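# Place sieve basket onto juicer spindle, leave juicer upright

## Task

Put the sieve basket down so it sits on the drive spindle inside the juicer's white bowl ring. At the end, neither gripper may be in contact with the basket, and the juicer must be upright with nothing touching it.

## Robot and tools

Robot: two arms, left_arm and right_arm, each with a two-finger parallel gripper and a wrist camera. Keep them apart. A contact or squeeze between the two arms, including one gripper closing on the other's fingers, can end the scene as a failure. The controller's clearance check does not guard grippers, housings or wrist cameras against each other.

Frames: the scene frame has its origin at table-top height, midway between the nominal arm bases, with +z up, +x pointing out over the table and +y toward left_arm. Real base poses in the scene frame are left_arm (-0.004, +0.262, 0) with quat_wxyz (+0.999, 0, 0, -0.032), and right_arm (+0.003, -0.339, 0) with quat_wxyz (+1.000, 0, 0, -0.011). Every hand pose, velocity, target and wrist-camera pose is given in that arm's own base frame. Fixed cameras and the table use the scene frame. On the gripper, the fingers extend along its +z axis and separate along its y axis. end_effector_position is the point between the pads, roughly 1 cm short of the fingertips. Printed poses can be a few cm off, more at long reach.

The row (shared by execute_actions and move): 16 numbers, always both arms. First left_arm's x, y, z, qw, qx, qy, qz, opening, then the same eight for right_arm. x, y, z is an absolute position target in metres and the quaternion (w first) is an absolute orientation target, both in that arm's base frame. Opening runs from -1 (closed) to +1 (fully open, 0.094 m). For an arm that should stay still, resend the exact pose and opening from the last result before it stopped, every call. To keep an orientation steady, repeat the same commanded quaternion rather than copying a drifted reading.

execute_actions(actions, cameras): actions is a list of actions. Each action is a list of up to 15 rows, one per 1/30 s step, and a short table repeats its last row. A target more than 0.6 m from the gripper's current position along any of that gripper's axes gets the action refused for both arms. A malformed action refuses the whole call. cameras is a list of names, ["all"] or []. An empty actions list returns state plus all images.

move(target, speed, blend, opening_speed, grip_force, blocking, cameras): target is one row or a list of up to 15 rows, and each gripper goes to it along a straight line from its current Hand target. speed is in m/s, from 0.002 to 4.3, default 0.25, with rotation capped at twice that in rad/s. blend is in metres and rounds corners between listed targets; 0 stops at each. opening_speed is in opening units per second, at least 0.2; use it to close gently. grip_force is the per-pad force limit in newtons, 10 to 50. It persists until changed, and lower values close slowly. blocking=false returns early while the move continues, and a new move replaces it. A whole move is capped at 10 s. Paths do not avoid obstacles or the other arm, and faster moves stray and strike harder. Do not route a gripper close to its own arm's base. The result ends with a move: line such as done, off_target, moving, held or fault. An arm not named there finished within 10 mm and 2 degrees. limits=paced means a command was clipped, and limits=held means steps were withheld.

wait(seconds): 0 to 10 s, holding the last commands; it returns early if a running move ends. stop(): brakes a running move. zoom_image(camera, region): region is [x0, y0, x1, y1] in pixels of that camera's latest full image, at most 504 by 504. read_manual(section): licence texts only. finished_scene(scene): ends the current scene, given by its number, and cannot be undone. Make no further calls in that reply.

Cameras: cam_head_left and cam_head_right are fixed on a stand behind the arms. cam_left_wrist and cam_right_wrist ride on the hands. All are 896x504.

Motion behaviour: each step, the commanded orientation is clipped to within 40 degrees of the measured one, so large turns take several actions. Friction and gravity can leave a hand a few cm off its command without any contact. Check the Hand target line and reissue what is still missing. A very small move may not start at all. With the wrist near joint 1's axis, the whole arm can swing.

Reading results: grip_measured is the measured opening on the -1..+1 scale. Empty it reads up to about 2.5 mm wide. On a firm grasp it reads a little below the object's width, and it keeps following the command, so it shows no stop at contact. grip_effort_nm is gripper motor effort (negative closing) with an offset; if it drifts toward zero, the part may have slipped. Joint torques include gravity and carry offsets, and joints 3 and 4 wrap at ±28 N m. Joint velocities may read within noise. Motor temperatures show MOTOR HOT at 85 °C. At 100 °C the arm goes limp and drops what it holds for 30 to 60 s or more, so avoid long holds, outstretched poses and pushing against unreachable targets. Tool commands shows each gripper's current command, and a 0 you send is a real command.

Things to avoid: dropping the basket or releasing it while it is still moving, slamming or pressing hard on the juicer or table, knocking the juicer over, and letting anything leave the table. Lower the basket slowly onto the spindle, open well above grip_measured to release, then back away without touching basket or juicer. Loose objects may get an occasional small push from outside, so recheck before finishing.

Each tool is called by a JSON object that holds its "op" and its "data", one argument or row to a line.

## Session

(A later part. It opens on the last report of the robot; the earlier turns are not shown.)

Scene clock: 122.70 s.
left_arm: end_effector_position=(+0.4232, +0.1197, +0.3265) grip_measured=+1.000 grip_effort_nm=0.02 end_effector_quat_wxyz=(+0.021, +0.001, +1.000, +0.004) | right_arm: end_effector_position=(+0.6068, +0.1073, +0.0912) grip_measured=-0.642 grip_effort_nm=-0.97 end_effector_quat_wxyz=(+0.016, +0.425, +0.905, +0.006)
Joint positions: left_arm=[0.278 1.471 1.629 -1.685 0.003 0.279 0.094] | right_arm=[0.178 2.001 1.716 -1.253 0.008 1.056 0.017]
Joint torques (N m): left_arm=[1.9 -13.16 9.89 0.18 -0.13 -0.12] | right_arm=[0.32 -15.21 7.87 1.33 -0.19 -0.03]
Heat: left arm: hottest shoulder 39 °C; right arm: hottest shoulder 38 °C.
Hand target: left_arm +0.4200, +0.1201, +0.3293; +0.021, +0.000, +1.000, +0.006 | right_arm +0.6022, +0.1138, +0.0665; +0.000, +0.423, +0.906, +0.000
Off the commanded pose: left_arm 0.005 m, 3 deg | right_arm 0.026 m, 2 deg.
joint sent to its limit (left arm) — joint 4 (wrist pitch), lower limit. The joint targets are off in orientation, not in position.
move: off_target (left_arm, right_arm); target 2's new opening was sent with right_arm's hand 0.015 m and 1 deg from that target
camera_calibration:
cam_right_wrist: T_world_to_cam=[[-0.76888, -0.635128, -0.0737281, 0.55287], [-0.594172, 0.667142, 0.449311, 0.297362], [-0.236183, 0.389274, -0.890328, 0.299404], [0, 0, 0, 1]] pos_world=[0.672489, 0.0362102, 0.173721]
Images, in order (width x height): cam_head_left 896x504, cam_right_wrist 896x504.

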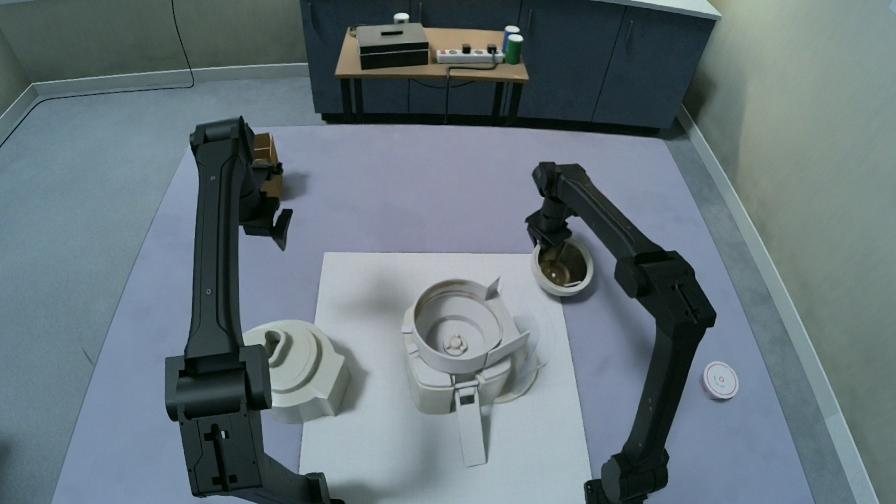

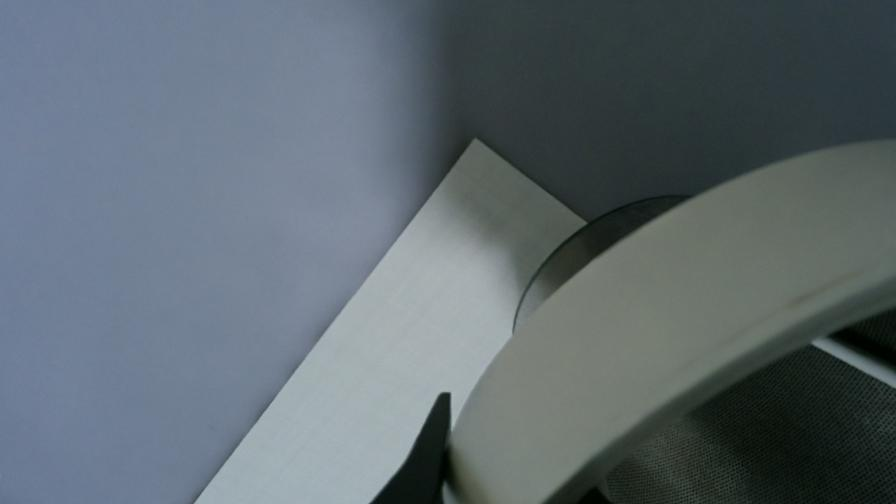

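{"op": "move", "data": {
  "target": [
    [0.42,0.12,0.33,0,0,1,0,1,0.603,0.114,0.092,0,0.4226,0.9063,0,-1],
    [0.42,0.12,0.33,0,0,1,0,1,0.55,0.16,0.28,0,0.4226,0.9063,0,-1]
  ],
  "speed": 0.1,
  "cameras": ["all"]
}}

{"op": "zoom_image", "data": {
  "camera": "cam_head_left",
  "region": [450, 130, 650, 330]
}}

{"op": "zoom_image", "data": {
  "camera": "cam_head_right",
  "region": [450, 130, 650, 330]
}}

Scene clock: 134.17 s.
left_arm: end_effector_position=(+0.4232, +0.1197, +0.3265) grip_measured=+1.000 grip_effort_nm=0.02 end_effector_quat_wxyz=(+0.021, +0.001, +1.000, +0.004) | right_arm: end_effector_position=(+0.5399, +0.1509, +0.2410) grip_measured=-0.648 grip_effort_nm=-1.03 end_effector_quat_wxyz=(-0.030, +0.421, +0.906, -0.025)
Joint positions: left_arm=[0.278 1.471 1.629 -1.685 0.003 0.279 0.094] | right_arm=[0.273 1.87 1.911 -1.69 -0.001 1.143 0.017]
Joint torques (N m): left_arm=[2.37 -13.27 9.99 0.34 -0.06 -0.08] | right_arm=[0.73 -17.38 15.65 -0.27 0.09 0.09]
Heat: left arm: hottest elbow 39 °C; right arm: hottest shoulder 38 °C.
Hand target: left_arm +0.4200, +0.1201, +0.3293; +0.021, +0.000, +1.000, +0.006 | right_arm +0.5476, +0.1591, +0.2795; +0.000, +0.423, +0.906, +0.001
Off the commanded pose: left_arm 0.005 m, 3 deg | right_arm 0.041 m, 4 deg.
joint sent to its limit (left arm) — joint 4 (wrist pitch), lower limit. The joint targets are off in orientation, not in position.
move: off_target (left_arm, right_arm)
camera_calibration:
cam_left_wrist: T_world_to_cam=[[0.00112432, -0.999996, 0.00242204, 0.122623], [-0.842921, 0.000355438, 0.538037, 0.214169], [-0.538036, -0.00264651, -0.842918, 0.620768], [0, 0, 0, 1]] pos_world=[0.514385, 0.124189, 0.407728]
cam_right_wrist: T_world_to_cam=[[-0.767059, -0.641215, 0.0215447, 0.517133], [-0.54731, 0.671508, 0.499528, 0.123261], [-0.334772, 0.371376, -0.86603, 0.450135], [0, 0, 0, 1]] pos_world=[0.614826, 0.0816532, 0.317116]

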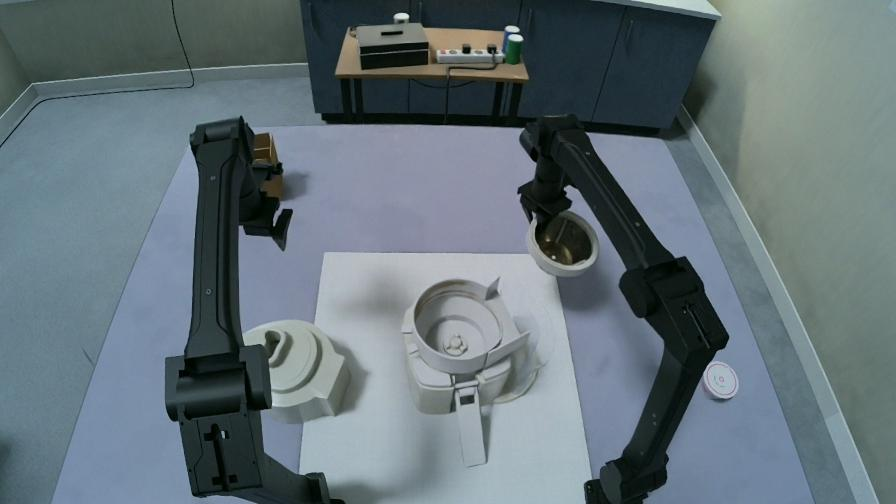

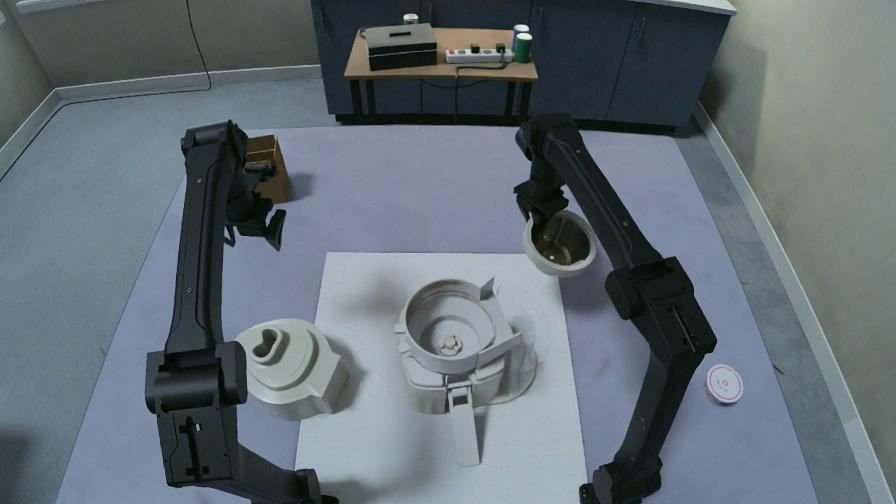

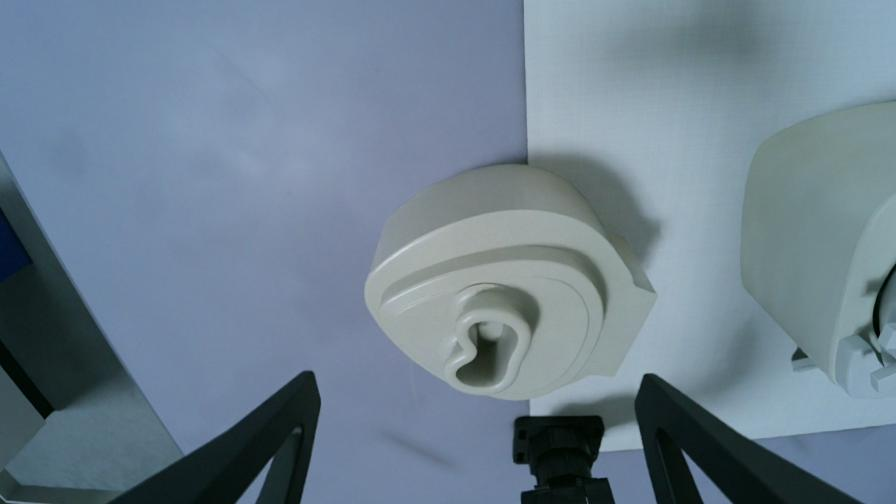

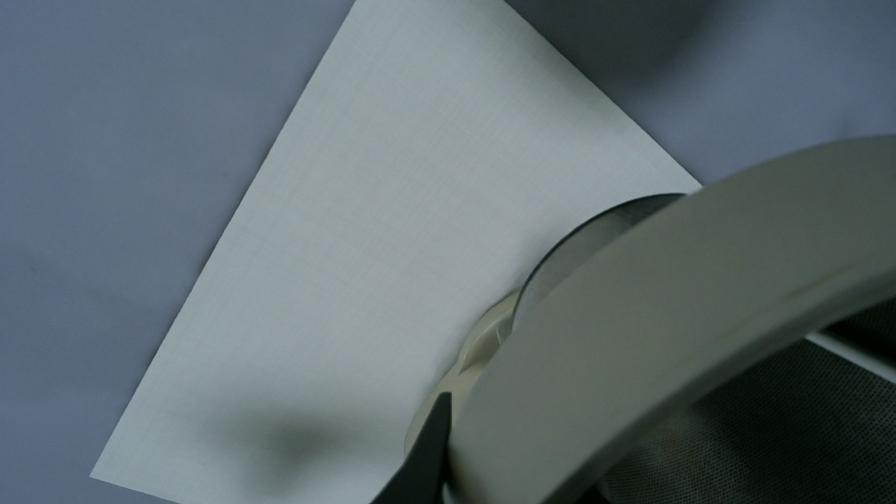

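Scaled by 2.520 from the camera's 896x504 image, which has a finer 1280x720 frame.

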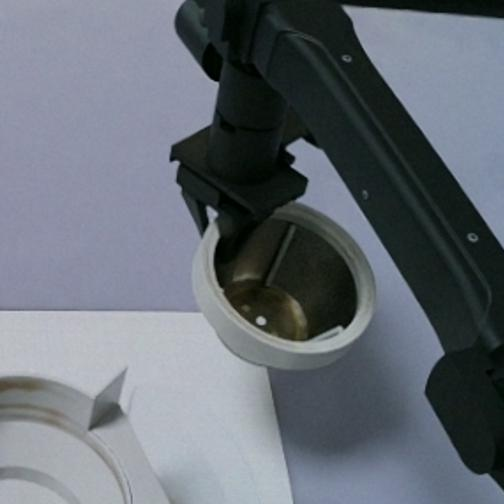

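Scaled by 2.520 from the camera's 896x504 image, which has a finer 1280x720 frame.

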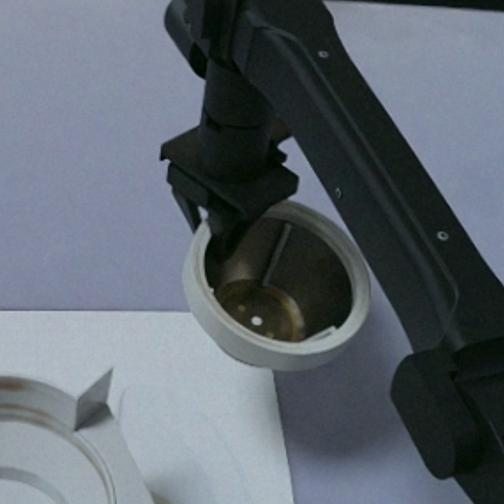

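{"op": "move", "data": {
  "target": [
    [0.42,0.05,0.33,0.612,0.3536,0.612,-0.3536,0,0.53,0.18,0.41,0,0.4226,0.9063,0,-1],
    [0.40,0.0,0.28,0.612,0.3536,0.612,-0.3536,0,0.355,0.405,0.41,0,0.3007,0.9537,0,-1]
  ],
  "speed": 0.25,
  "blend": 0.05,
  "cameras": ["all"]
}}

{"op": "zoom_image", "data": {
  "camera": "cam_head_left",
  "region": [350, 150, 600, 400]
}}

Scene clock: 176.67 s.
left_arm: end_effector_position=(+0.4002, +0.0033, +0.2763) grip_measured=+0.002 grip_effort_nm=-0.07 end_effector_quat_wxyz=(+0.594, +0.371, +0.610, -0.371) | right_arm: end_effector_position=(+0.3514, +0.4066, +0.3977) grip_measured=-0.648 grip_effort_nm=-1.03 end_effector_quat_wxyz=(+0.050, +0.289, +0.950, +0.110)
Joint positions: left_arm=[0.459 1.307 0.861 -0.769 1.551 1.203 0.047] | right_arm=[0.86 1.654 2.019 -1.694 0.004 1.45 0.017]
Joint torques (N m): left_arm=[1.44 -10.17 9.09 1.09 0.53 -0.2] | right_arm=[-0.85 -12.98 12.34 0.53 0.06 0.04]
Motor temperatures (°C): left_arm=[26 38 39 26 24 26 27] | right_arm=[28 40 49 23 26 25 26]
Heat: left arm: hottest elbow 39 °C; right arm: hottest elbow 49 °C.
Hand target: left_arm +0.3997, +0.0006, +0.2801; +0.595, +0.376, +0.608, -0.368 | right_arm +0.3547, +0.4047, +0.4092; +0.052, +0.297, +0.946, +0.117
Off the commanded pose: left_arm 0.005 m, 3 deg | right_arm 0.013 m, 14 deg.
joint sent to its limit (right arm) — joint 4 (wrist pitch), lower limit. The joint targets are off in orientation, not in position.
move: off_target (left_arm, right_arm)
camera_calibration:
cam_left_wrist: T_world_to_cam=[[-0.898055, -0.439629, 0.0149824, 0.360967], [-0.26976, 0.52351, -0.808187, 0.362742], [0.347459, -0.729838, -0.588735, 0.143628], [0, 0, 0, 1]] pos_world=[0.372117, 0.0736173, 0.372314]
cam_right_wrist: T_world_to_cam=[[-0.53191, -0.797609, -0.284415, 0.6357], [-0.816101, 0.39323, 0.423497, 0.00784376], [-0.225945, 0.457373, -0.860092, 0.352163], [0, 0, 0, 1]] pos_world=[0.424106, 0.342885, 0.480373]

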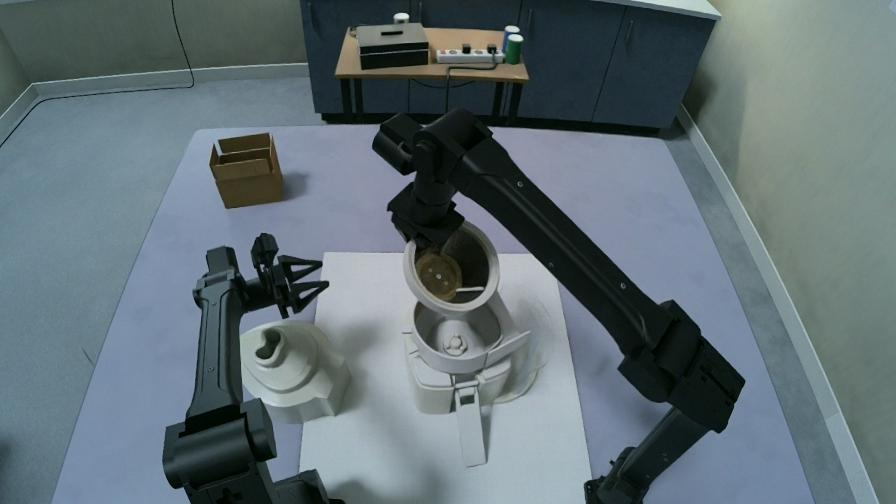

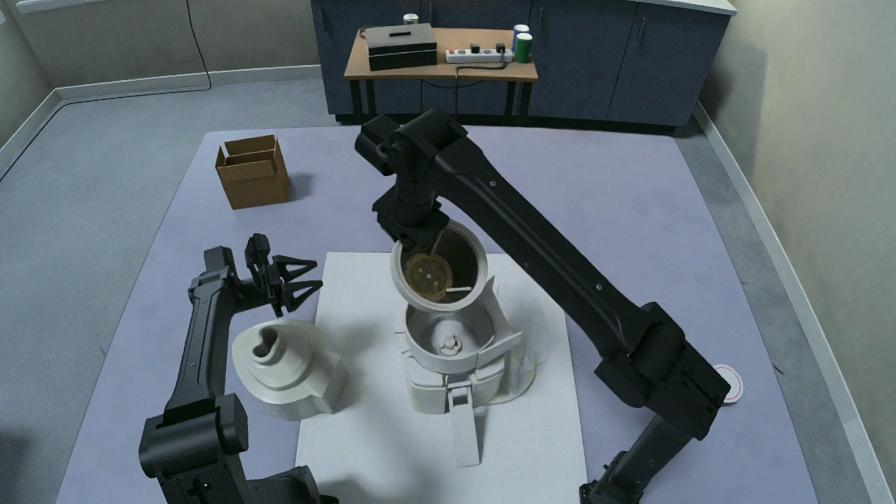

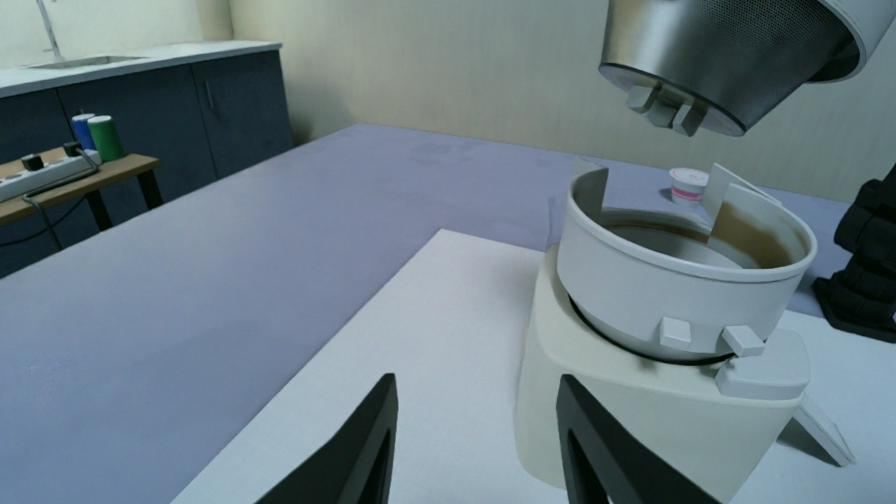

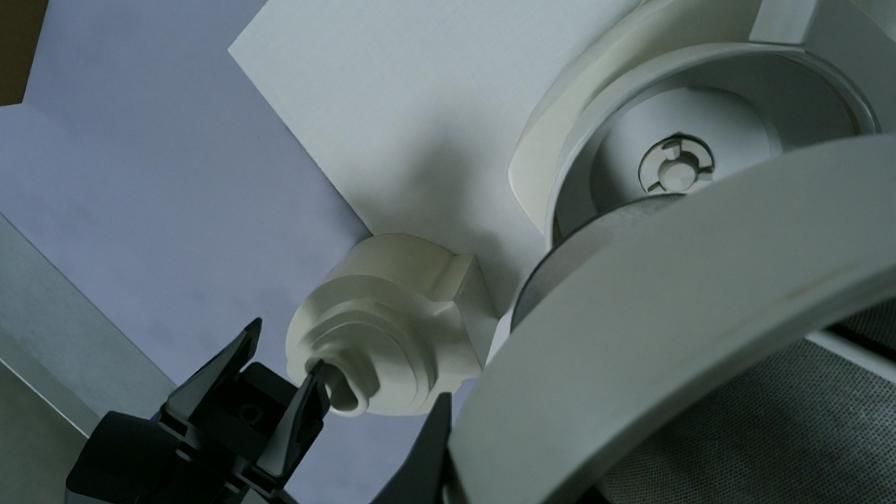

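Scaled by 2.016 from the camera's 896x504 image, which has a finer 1280x720 frame.

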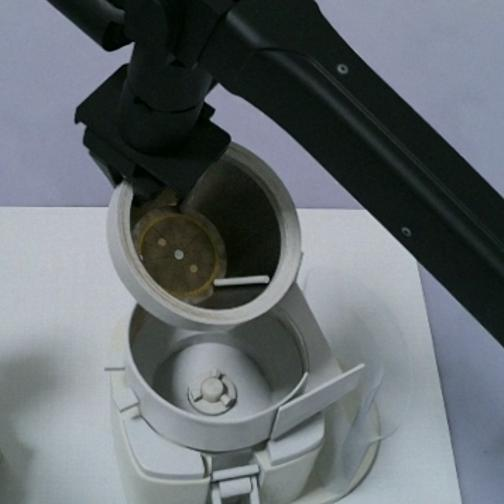

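{"op": "zoom_image", "data": {
  "camera": "cam_left_wrist",
  "region": [540, 0, 896, 400]
}}

{"op": "zoom_image", "data": {
  "camera": "cam_right_wrist",
  "region": [540, 30, 840, 230]
}}

Scaled by 1.260 from the camera's 896x504 image, which has a finer 1280x720 frame.

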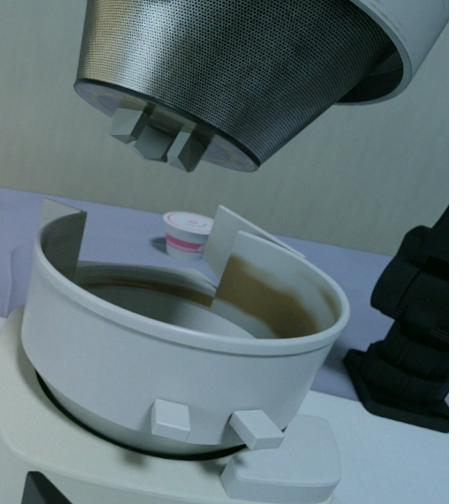

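Scaled by 1.680 from the camera's 896x504 image, which has a finer 1280x720 frame.

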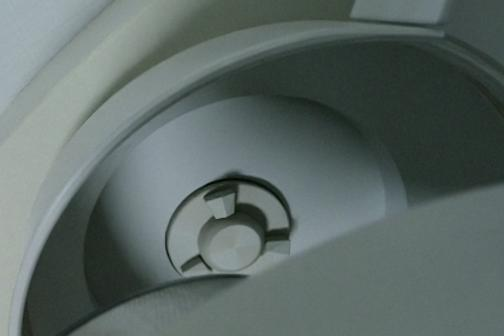

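{"op": "move", "data": {
  "target": [
    [0.40,0.0,0.28,0.612,0.3536,0.612,-0.3536,0,0.53,0.18,0.38,0,0.4226,0.9063,0,-1],
    [0.40,0.0,0.28,0.612,0.3536,0.612,-0.3536,0,0.603,0.113,0.15,-0.0442,0.4203,0.9013,-0.0947,-1],
    [0.40,0.0,0.28,0.612,0.3536,0.612,-0.3536,0,0.603,0.113,0.095,-0.0442,0.4203,0.9013,-0.0947,-1]
  ],
  "speed": [0.3,0.25,0.07],
  "blend": [0.05,0.02,0],
  "cameras": ["cam_head_left","cam_right_wrist","cam_left_wrist"]
}}

{"op": "zoom_image", "data": {
  "camera": "cam_head_left",
  "region": [480, 160, 660, 340]
}}

Scene clock: 242.00 s.
left_arm: end_effector_position=(+0.4002, +0.0034, +0.2754) grip_measured=+0.002 grip_effort_nm=-0.07 end_effector_quat_wxyz=(+0.593, +0.368, +0.615, -0.367) | right_arm: end_effector_position=(+0.6027, +0.1161, +0.0973) grip_measured=-0.648 grip_effort_nm=-1.03 end_effector_quat_wxyz=(-0.045, +0.424, +0.900, -0.094)
Joint positions: left_arm=[0.459 1.27 0.809 -0.53 1.538 0.976 0.047] | right_arm=[0.217 2.145 1.956 -1.57 0.093 1.106 0.017]
Joint torques (N m): left_arm=[1.14 -9.29 9.26 1.39 0.47 -0.14] | right_arm=[-1.2 -19.14 8.44 0.62 0.33 -0.18]
Heat: left arm: hottest elbow 38 °C; right arm: hottest elbow 46 °C.
Hand target: left_arm +0.3996, +0.0005, +0.2800; +0.594, +0.374, +0.612, -0.363 | right_arm +0.6030, +0.1130, +0.0950; -0.044, +0.420, +0.901, -0.095
Off the commanded pose: left_arm 0.006 m, 3 deg | right_arm 0.004 m, 0 deg.
move: off_target (left_arm)
camera_calibration:
cam_left_wrist: T_world_to_cam=[[-0.892912, -0.449887, 0.0175828, 0.358272], [-0.280857, 0.526057, -0.802735, 0.364899], [0.35189, -0.72171, -0.596077, 0.143414], [0, 0, 0, 1]] pos_world=[0.371924, 0.0727279, 0.372104]
cam_right_wrist: T_world_to_cam=[[-0.763341, -0.625998, 0.159491, 0.528683], [-0.50081, 0.729412, 0.46599, 0.221212], [-0.408044, 0.275835, -0.870296, 0.415303], [0, 0, 0, 1]] pos_world=[0.683812, 0.0550445, 0.174034]
Images, in order (width x height): cam_head_left 896x504, cam_left_wrist 896x504, cam_right_wrist 896x504.

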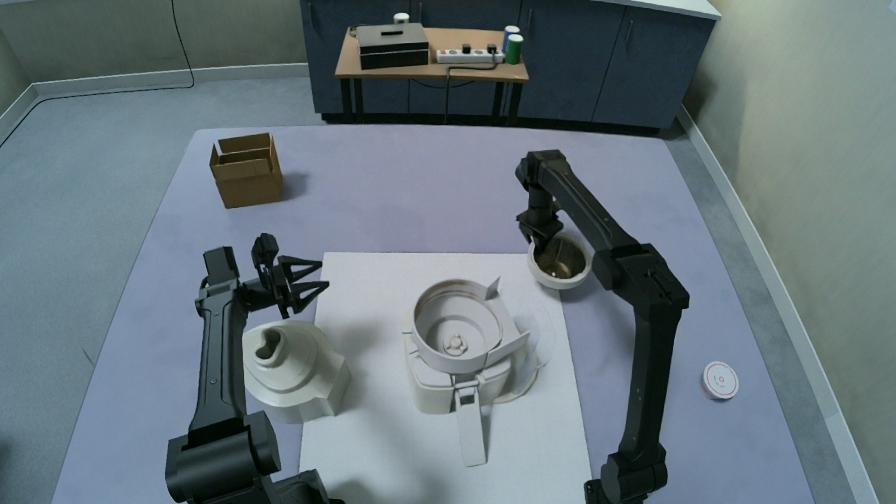

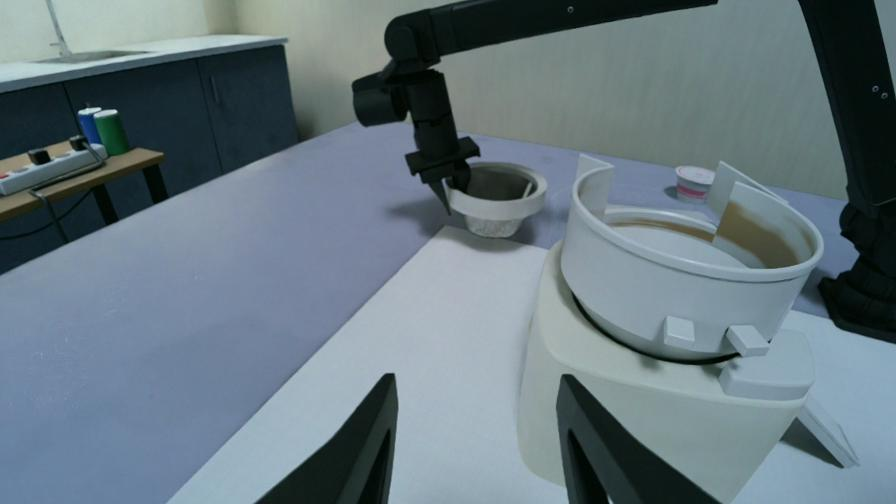

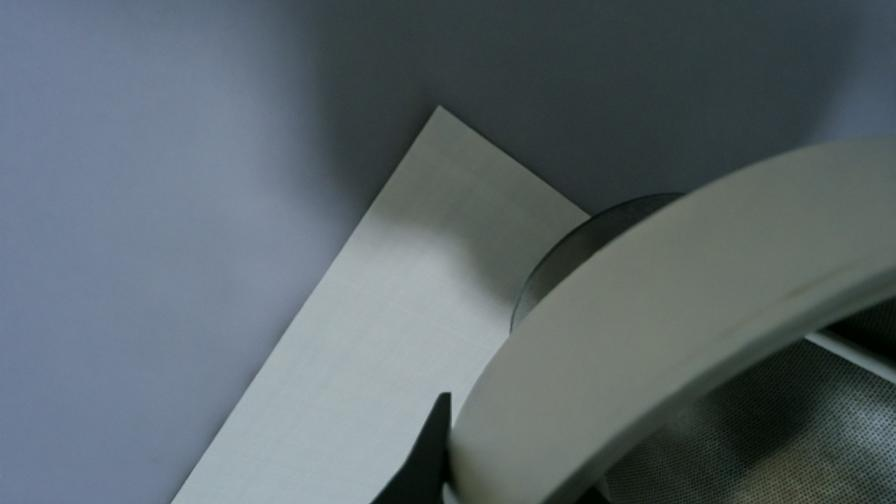

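Scaled by 2.800 from the camera's 896x504 image, which has a finer 1280x720 frame.

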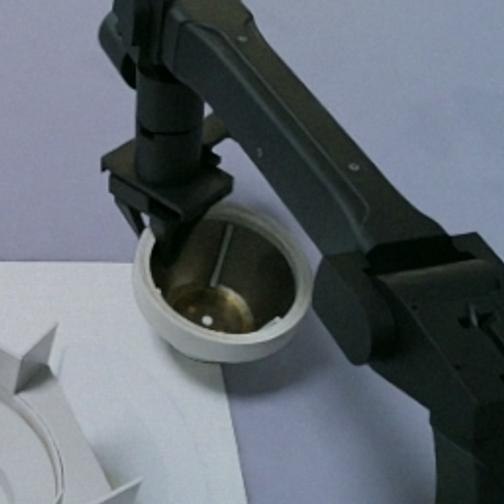

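{"op": "move", "data": {
  "target": [0.40,0.0,0.28,0.612,0.3536,0.612,-0.3536,0,0.603,0.113,0.072,-0.0442,0.4203,0.9013,-0.0947,-1],
  "speed": 0.05,
  "cameras": ["cam_left_wrist"]
}}

{"op": "zoom_image", "data": {
  "camera": "cam_left_wrist",
  "region": [380, 100, 620, 260]
}}

Scene clock: 247.33 s.
left_arm: end_effector_position=(+0.4003, +0.0035, +0.2753) grip_measured=+0.002 grip_effort_nm=-0.07 end_effector_quat_wxyz=(+0.593, +0.366, +0.617, -0.365) | right_arm: end_effector_position=(+0.6027, +0.1160, +0.0783) grip_measured=-0.648 grip_effort_nm=-1.03 end_effector_quat_wxyz=(-0.044, +0.424, +0.900, -0.093)
Joint positions: left_arm=[0.459 1.256 0.785 -0.419 1.532 0.874 0.047] | right_arm=[0.217 2.155 1.923 -1.524 0.093 1.106 0.017]
Joint torques (N m): left_arm=[1.14 -10.23 9.18 1.43 0.46 -0.13] | right_arm=[-0.79 -19.08 8.01 0.81 0.32 -0.15]
Heat: left arm: hottest elbow 38 °C; right arm: hottest elbow 45 °C.
Hand target: left_arm +0.3997, +0.0005, +0.2800; +0.595, +0.373, +0.614, -0.361 | right_arm +0.6029, +0.1130, +0.0719; -0.044, +0.420, +0.901, -0.095
Off the commanded pose: left_arm 0.006 m, 3 deg | right_arm 0.007 m, 0 deg.
move: off_target (left_arm)
camera_calibration:
cam_left_wrist: T_world_to_cam=[[-0.889981, -0.455631, 0.0182664, 0.357038], [-0.285593, 0.525724, -0.801281, 0.36624], [0.355485, -0.718341, -0.59801, 0.142408], [0, 0, 0, 1]] pos_world=[0.371729, 0.0724336, 0.372101]
Images, in order (width x height): cam_left_wrist 896x504.

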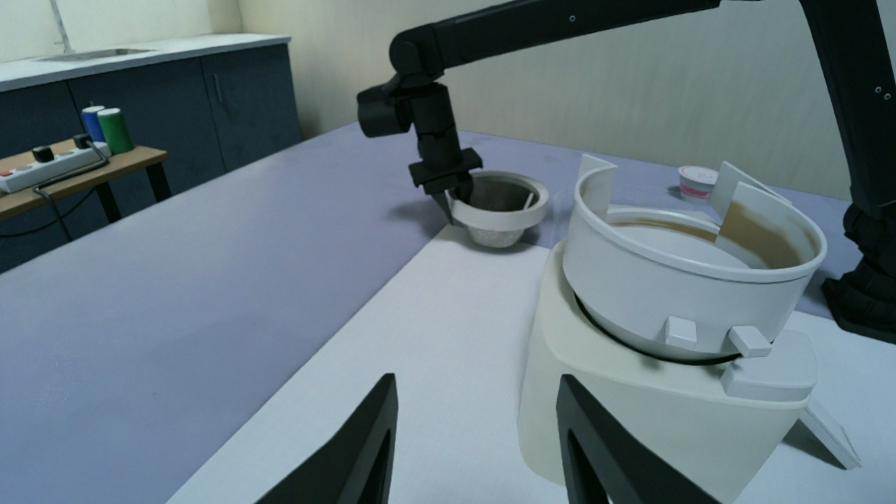

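Scaled by 2.100 from the camera's 896x504 image, which has a finer 1280x720 frame.

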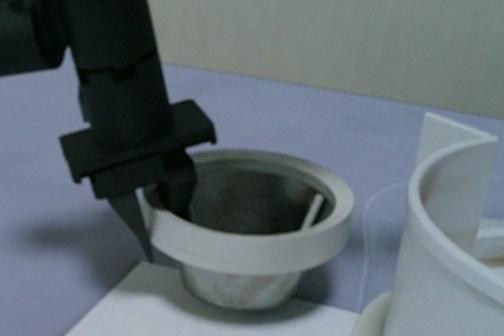

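{"op": "move", "data": {
  "target": [0.40,0.0,0.28,0.612,0.3536,0.612,-0.3536,0,0.603,0.113,0.063,-0.0442,0.4203,0.9013,-0.0947,-1],
  "speed": 0.05,
  "cameras": ["cam_left_wrist"]
}}

{"op": "zoom_image", "data": {
  "camera": "cam_left_wrist",
  "region": [380, 100, 620, 260]
}}

Scene clock: 252.63 s.
left_arm: end_effector_position=(+0.4002, +0.0035, +0.2752) grip_measured=+0.002 grip_effort_nm=-0.07 end_effector_quat_wxyz=(+0.594, +0.365, +0.619, -0.362) | right_arm: end_effector_position=(+0.6037, +0.1159, +0.0771) grip_measured=-0.648 grip_effort_nm=-1.03 end_effector_quat_wxyz=(-0.042, +0.424, +0.900, -0.092)
Joint positions: left_arm=[0.459 1.244 0.76 -0.306 1.526 0.774 0.047] | right_arm=[0.217 2.155 1.92 -1.516 0.095 1.106 0.017]
Joint torques (N m): left_arm=[1.08 -9.47 9.22 1.55 0.41 -0.17] | right_arm=[-0.67 -18.78 7.23 1.33 0.29 -0.15]
Motor temperatures (°C): left_arm=[25 36 37 26 24 26 27] | right_arm=[27 39 44 23 26 25 27]
Heat: left arm: hottest elbow 37 °C; right arm: hottest elbow 44 °C.
Hand target: left_arm +0.3996, +0.0004, +0.2800; +0.596, +0.371, +0.616, -0.359 | right_arm +0.6028, +0.1130, +0.0631; -0.044, +0.420, +0.901, -0.095
Off the commanded pose: left_arm 0.006 m, 3 deg | right_arm 0.014 m, 1 deg.
move: off_target (left_arm, right_arm)
camera_calibration:
cam_left_wrist: T_world_to_cam=[[-0.886915, -0.461575, 0.0181558, 0.355706], [-0.289456, 0.524699, -0.800566, 0.367466], [0.359995, -0.71529, -0.598969, 0.14087], [0, 0, 0, 1]] pos_world=[0.371134, 0.0721393, 0.372099]
Images, in order (width x height): cam_left_wrist 896x504.

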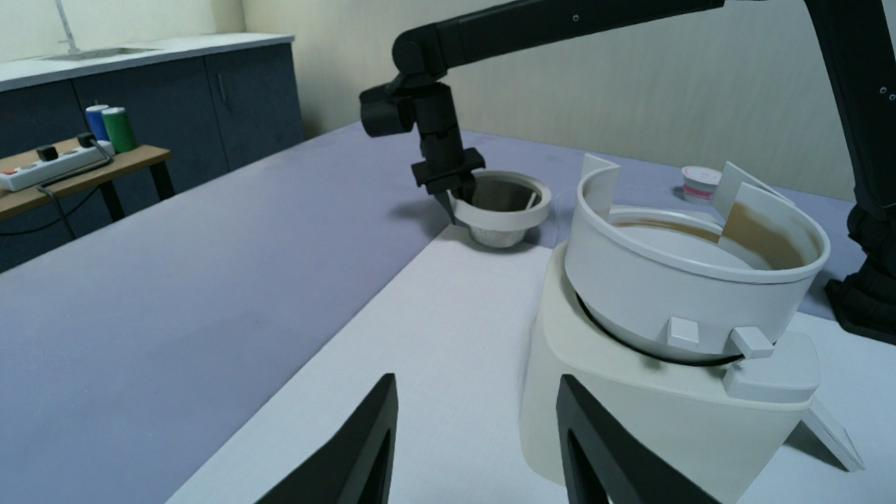

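Scaled by 2.100 from the camera's 896x504 image, which has a finer 1280x720 frame.

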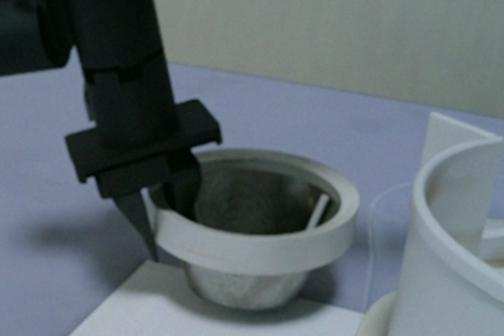

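{"op": "move", "data": {
  "target": [
    [0.40,0.0,0.28,0.612,0.3536,0.612,-0.3536,0,0.603,0.113,0.071,-0.0442,0.4203,0.9013,-0.0947,-1],
    [0.40,0.0,0.28,0.612,0.3536,0.612,-0.3536,0,0.603,0.113,0.071,-0.0442,0.4203,0.9013,-0.0947,-0.1],
    [0.40,0.0,0.28,0.612,0.3536,0.612,-0.3536,0,0.607,0.115,0.17,-0.0442,0.4203,0.9013,-0.0947,-0.1],
    [0.40,0.0,0.28,0.612,0.3536,0.612,-0.3536,0,0.470,0.079,0.14,0.0672,-0.6393,0.7618,-0.0801,-0.1]
  ],
  "speed": [0.05,0.05,0.12,0.35],
  "opening_speed": 1,
  "cameras": ["cam_head_left","cam_right_wrist","cam_left_wrist"]
}}

{"op": "zoom_image", "data": {
  "camera": "cam_left_wrist",
  "region": [380, 100, 620, 260]
}}

{"op": "zoom_image", "data": {
  "camera": "cam_head_left",
  "region": [480, 160, 660, 340]
}}

Scene clock: 271.50 s.
left_arm: end_effector_position=(+0.3978, +0.0021, +0.2824) grip_measured=+0.002 grip_effort_nm=-0.07 end_effector_quat_wxyz=(+0.613, +0.355, +0.613, -0.350) | right_arm: end_effector_position=(+0.4701, +0.0840, +0.1374) grip_measured=-0.101 grip_effort_nm=0.07 end_effector_quat_wxyz=(+0.059, -0.640, +0.763, -0.076)
Joint positions: left_arm=[0.458 1.238 0.611 0.578 1.502 0.055 0.047] | right_arm=[0.206 1.532 1.183 -1.045 0.078 -1.196 0.042]
Joint torques (N m): left_arm=[1.03 -7.3 8.79 1.72 0 -0.15] | right_arm=[-1.55 -12.51 7.95 1.74 -0.1 -0.18]
Heat: left arm: hottest elbow 37 °C; right arm: hottest elbow 41 °C.
Hand target: left_arm +0.3999, +0.0001, +0.2799; +0.611, +0.354, +0.613, -0.353 | right_arm +0.4700, +0.0790, +0.1400; +0.067, -0.639, +0.762, -0.080
Off the commanded pose: left_arm 0.004 m, 0 deg | right_arm 0.006 m, 1 deg.
move: done
camera_calibration:
cam_left_wrist: T_world_to_cam=[[-0.869829, -0.493334, -0.0042934, 0.352524], [-0.281353, 0.503184, -0.817096, 0.37479], [0.405262, -0.709526, -0.576485, 0.120705], [0, 0, 0, 1]] pos_world=[0.363167, 0.0709677, 0.377338]
cam_right_wrist: T_world_to_cam=[[0.973899, -0.175449, 0.144008, -0.451468], [-0.223422, -0.852901, 0.47185, 0.16131], [0.0400394, -0.491709, -0.869839, 0.258741], [0, 0, 0, 1]] pos_world=[0.465365, 0.185597, 0.213964]
Images, in order (width x height): cam_head_left 896x504, cam_left_wrist 896x504, cam_right_wrist 896x504.

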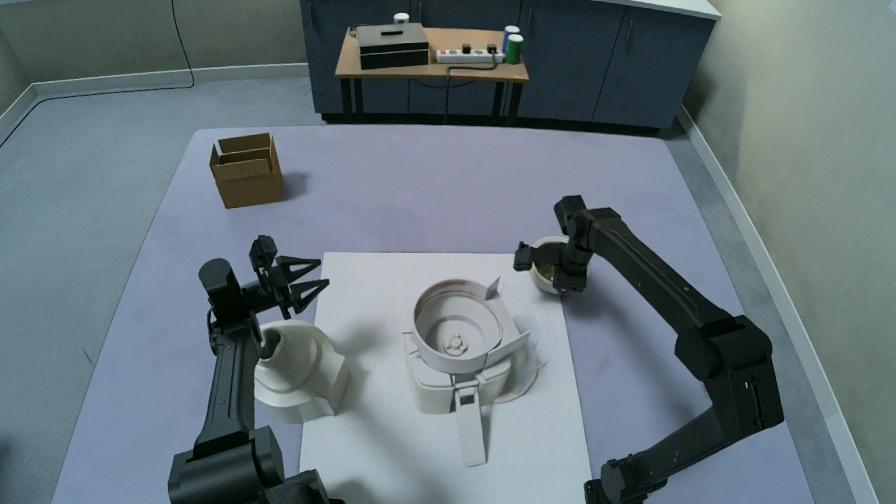

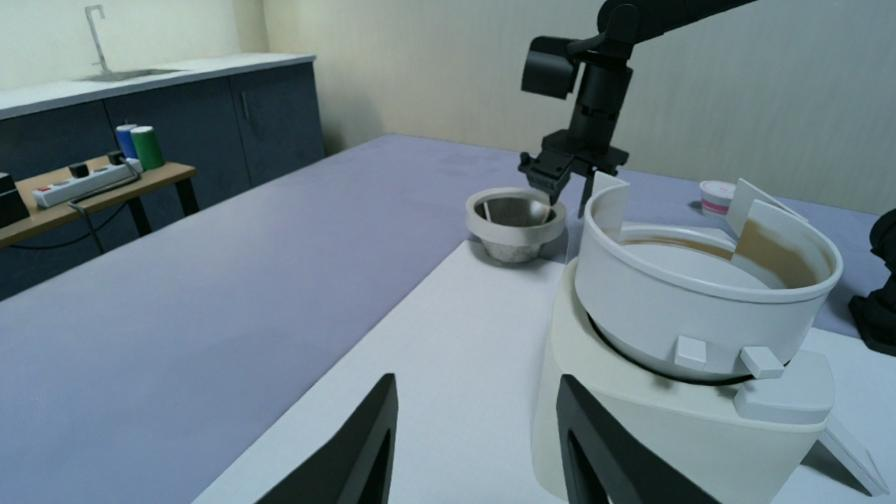

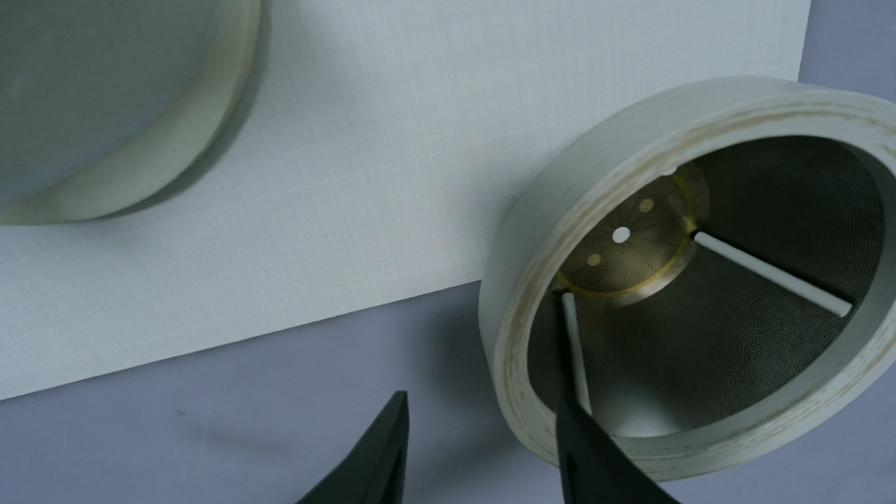

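Scaled by 2.100 from the camera's 896x504 image, which has a finer 1280x720 frame.

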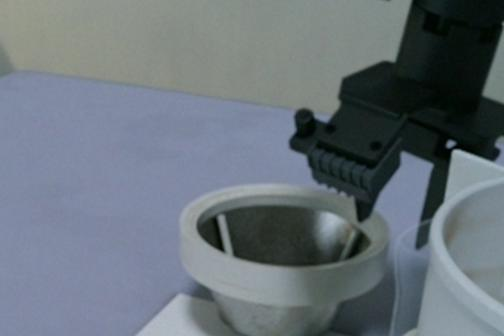

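Scaled by 2.800 from the camera's 896x504 image, which has a finer 1280x720 frame.

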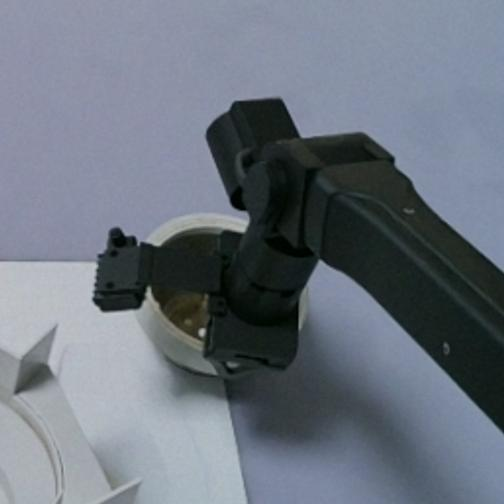

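{"op": "move", "data": {
  "target": [
    [0.40,0.0,0.28,0.612,0.3536,0.612,-0.3536,0,0.485,0.079,0.115,0.0672,-0.6393,0.7618,-0.0801,-0.1]
  ],
  "speed": 0.12,
  "cameras": ["cam_right_wrist","cam_left_wrist"]
}}

{"op": "zoom_image", "data": {
  "camera": "cam_left_wrist",
  "region": [420, 120, 660, 280]
}}

Scene clock: 288.97 s.
left_arm: end_effector_position=(+0.3982, +0.0023, +0.2833) grip_measured=+0.002 grip_effort_nm=-0.07 end_effector_quat_wxyz=(+0.614, +0.356, +0.612, -0.349) | right_arm: end_effector_position=(+0.4849, +0.0845, +0.1227) grip_measured=-0.101 grip_effort_nm=0.07 end_effector_quat_wxyz=(+0.069, -0.639, +0.762, -0.081)
Joint positions: left_arm=[0.458 1.24 0.611 0.597 1.502 0.04 0.047] | right_arm=[0.201 1.569 1.183 -0.985 0.077 -1.203 0.042]
Joint torques (N m): left_arm=[1.32 -6.89 8.65 1.91 -0.08 -0.14] | right_arm=[-1.49 -10.81 8.12 1.78 -0.12 -0.17]
Heat: left arm: hottest elbow 37 °C; right arm: hottest elbow 41 °C.
Hand target: left_arm +0.3999, +0.0001, +0.2800; +0.612, +0.354, +0.613, -0.353 | right_arm +0.4848, +0.0791, +0.1152; +0.067, -0.639, +0.762, -0.080
Off the commanded pose: left_arm 0.004 m, 1 deg | right_arm 0.009 m, 0 deg.
move: done
camera_calibration:
cam_left_wrist: T_world_to_cam=[[-0.869773, -0.49341, -0.00651156, 0.353488], [-0.279358, 0.503238, -0.817748, 0.374941], [0.406762, -0.709435, -0.57554, 0.12029], [0, 0, 0, 1]] pos_world=[0.363267, 0.0710678, 0.37814]
cam_right_wrist: T_world_to_cam=[[0.970733, -0.175368, 0.164085, -0.464536], [-0.232756, -0.855332, 0.462852, 0.177768], [0.0591777, -0.487497, -0.871117, 0.236115], [0, 0, 0, 1]] pos_world=[0.478345, 0.185691, 0.199627]
Images, in order (width x height): cam_left_wrist 896x504, cam_right_wrist 896x504.

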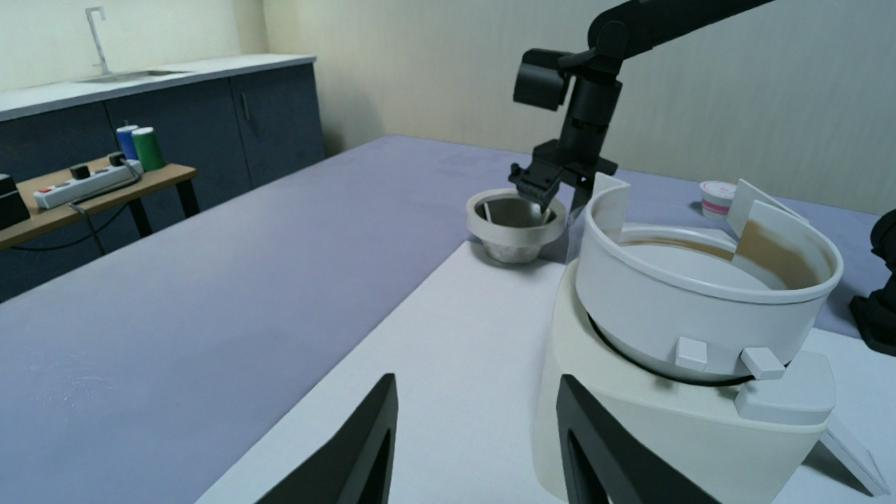

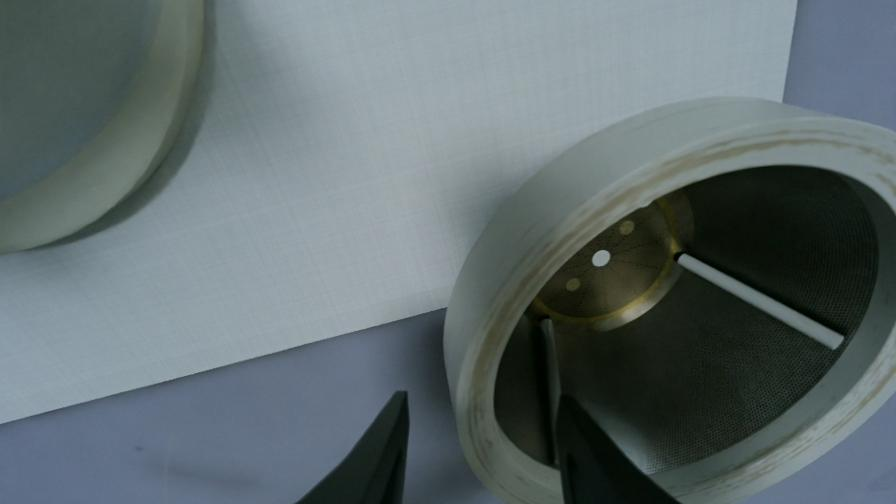

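Scaled by 2.100 from the camera's 896x504 image, which has a finer 1280x720 frame.

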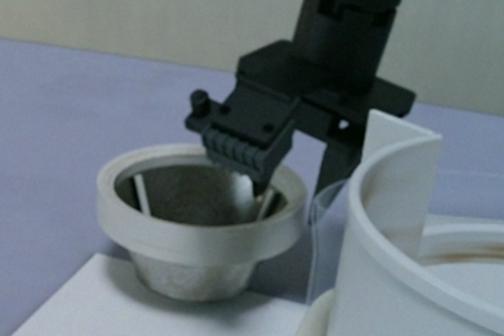

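{"op": "move", "data": {
  "target": [
    [0.40,0.0,0.28,0.612,0.3536,0.612,-0.3536,0,0.486,0.083,0.069,0.0672,-0.6393,0.7618,-0.0801,-0.1]
  ],
  "speed": 0.08,
  "cameras": ["cam_right_wrist","cam_left_wrist"]
}}

{"op": "zoom_image", "data": {
  "camera": "cam_left_wrist",
  "region": [420, 120, 660, 280]
}}

Scene clock: 296.20 s.
left_arm: end_effector_position=(+0.3983, +0.0024, +0.2835) grip_measured=+0.002 grip_effort_nm=-0.07 end_effector_quat_wxyz=(+0.614, +0.356, +0.612, -0.349) | right_arm: end_effector_position=(+0.4863, +0.0848, +0.0758) grip_measured=-0.101 grip_effort_nm=0.07 end_effector_quat_wxyz=(+0.068, -0.639, +0.762, -0.081)
Joint positions: left_arm=[0.458 1.241 0.611 0.603 1.502 0.036 0.047] | right_arm=[0.201 1.628 1.119 -0.864 0.077 -1.203 0.042]
Joint torques (N m): left_arm=[1.03 -6.77 8.5 1.78 -0.1 -0.21] | right_arm=[-1.08 -11.11 7.72 1.69 -0.08 -0.09]
Heat: left arm: hottest elbow 37 °C; right arm: hottest elbow 40 °C.
Hand target: left_arm +0.3999, +0.0001, +0.2800; +0.612, +0.354, +0.613, -0.353 | right_arm +0.4858, +0.0830, +0.0690; +0.067, -0.639, +0.762, -0.080
Off the commanded pose: left_arm 0.005 m, 1 deg | right_arm 0.007 m, 0 deg.
move: done
camera_calibration:
cam_left_wrist: T_world_to_cam=[[-0.869757, -0.493426, -0.00727975, 0.353912], [-0.278706, 0.503339, -0.817908, 0.374899], [0.407241, -0.709352, -0.575303, 0.120166], [0, 0, 0, 1]] pos_world=[0.363367, 0.0711678, 0.378341]
cam_right_wrist: T_world_to_cam=[[0.971173, -0.174906, 0.161962, -0.4583], [-0.231371, -0.855156, 0.46387, 0.199296], [0.0573689, -0.487972, -0.870972, 0.196162], [0, 0, 0, 1]] pos_world=[0.479946, 0.185991, 0.152631]
Images, in order (width x height): cam_left_wrist 896x504, cam_right_wrist 896x504.

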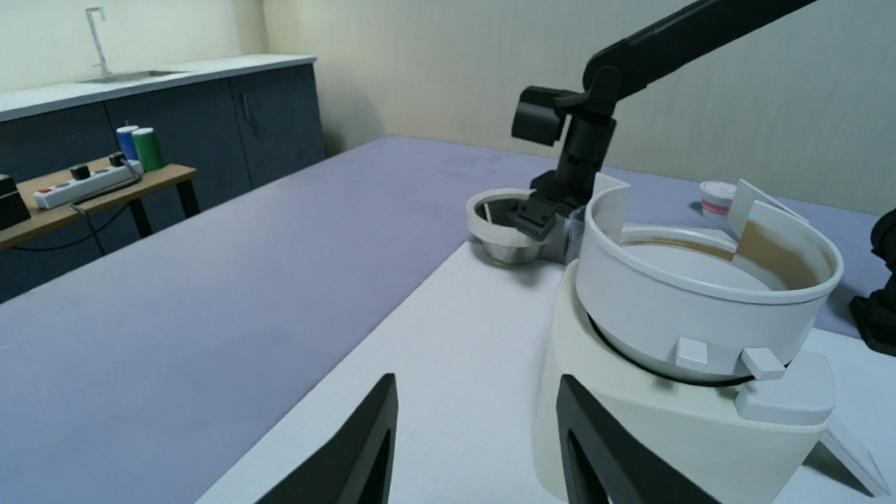

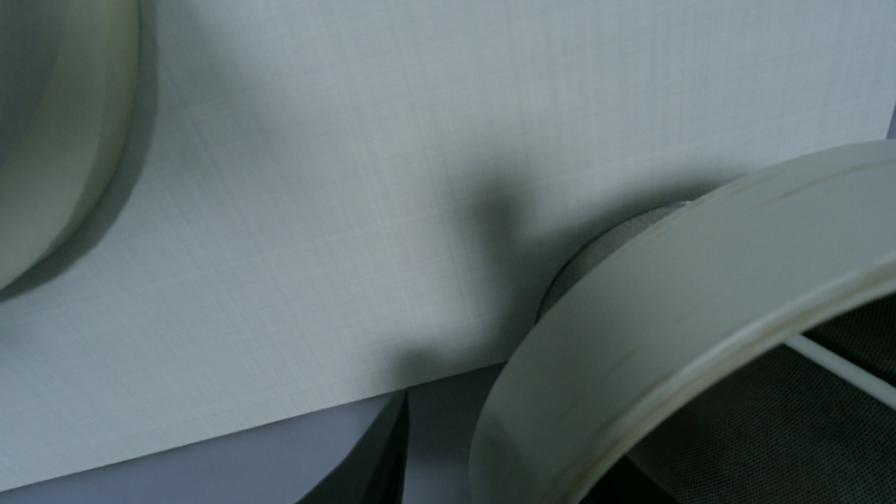

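Scaled by 2.100 from the camera's 896x504 image, which has a finer 1280x720 frame.

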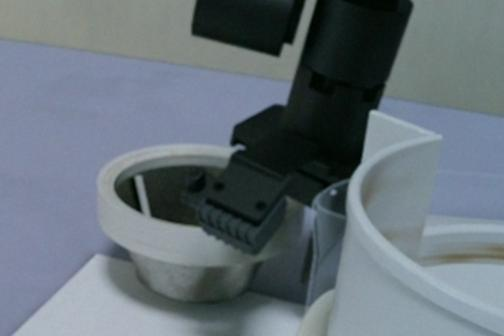

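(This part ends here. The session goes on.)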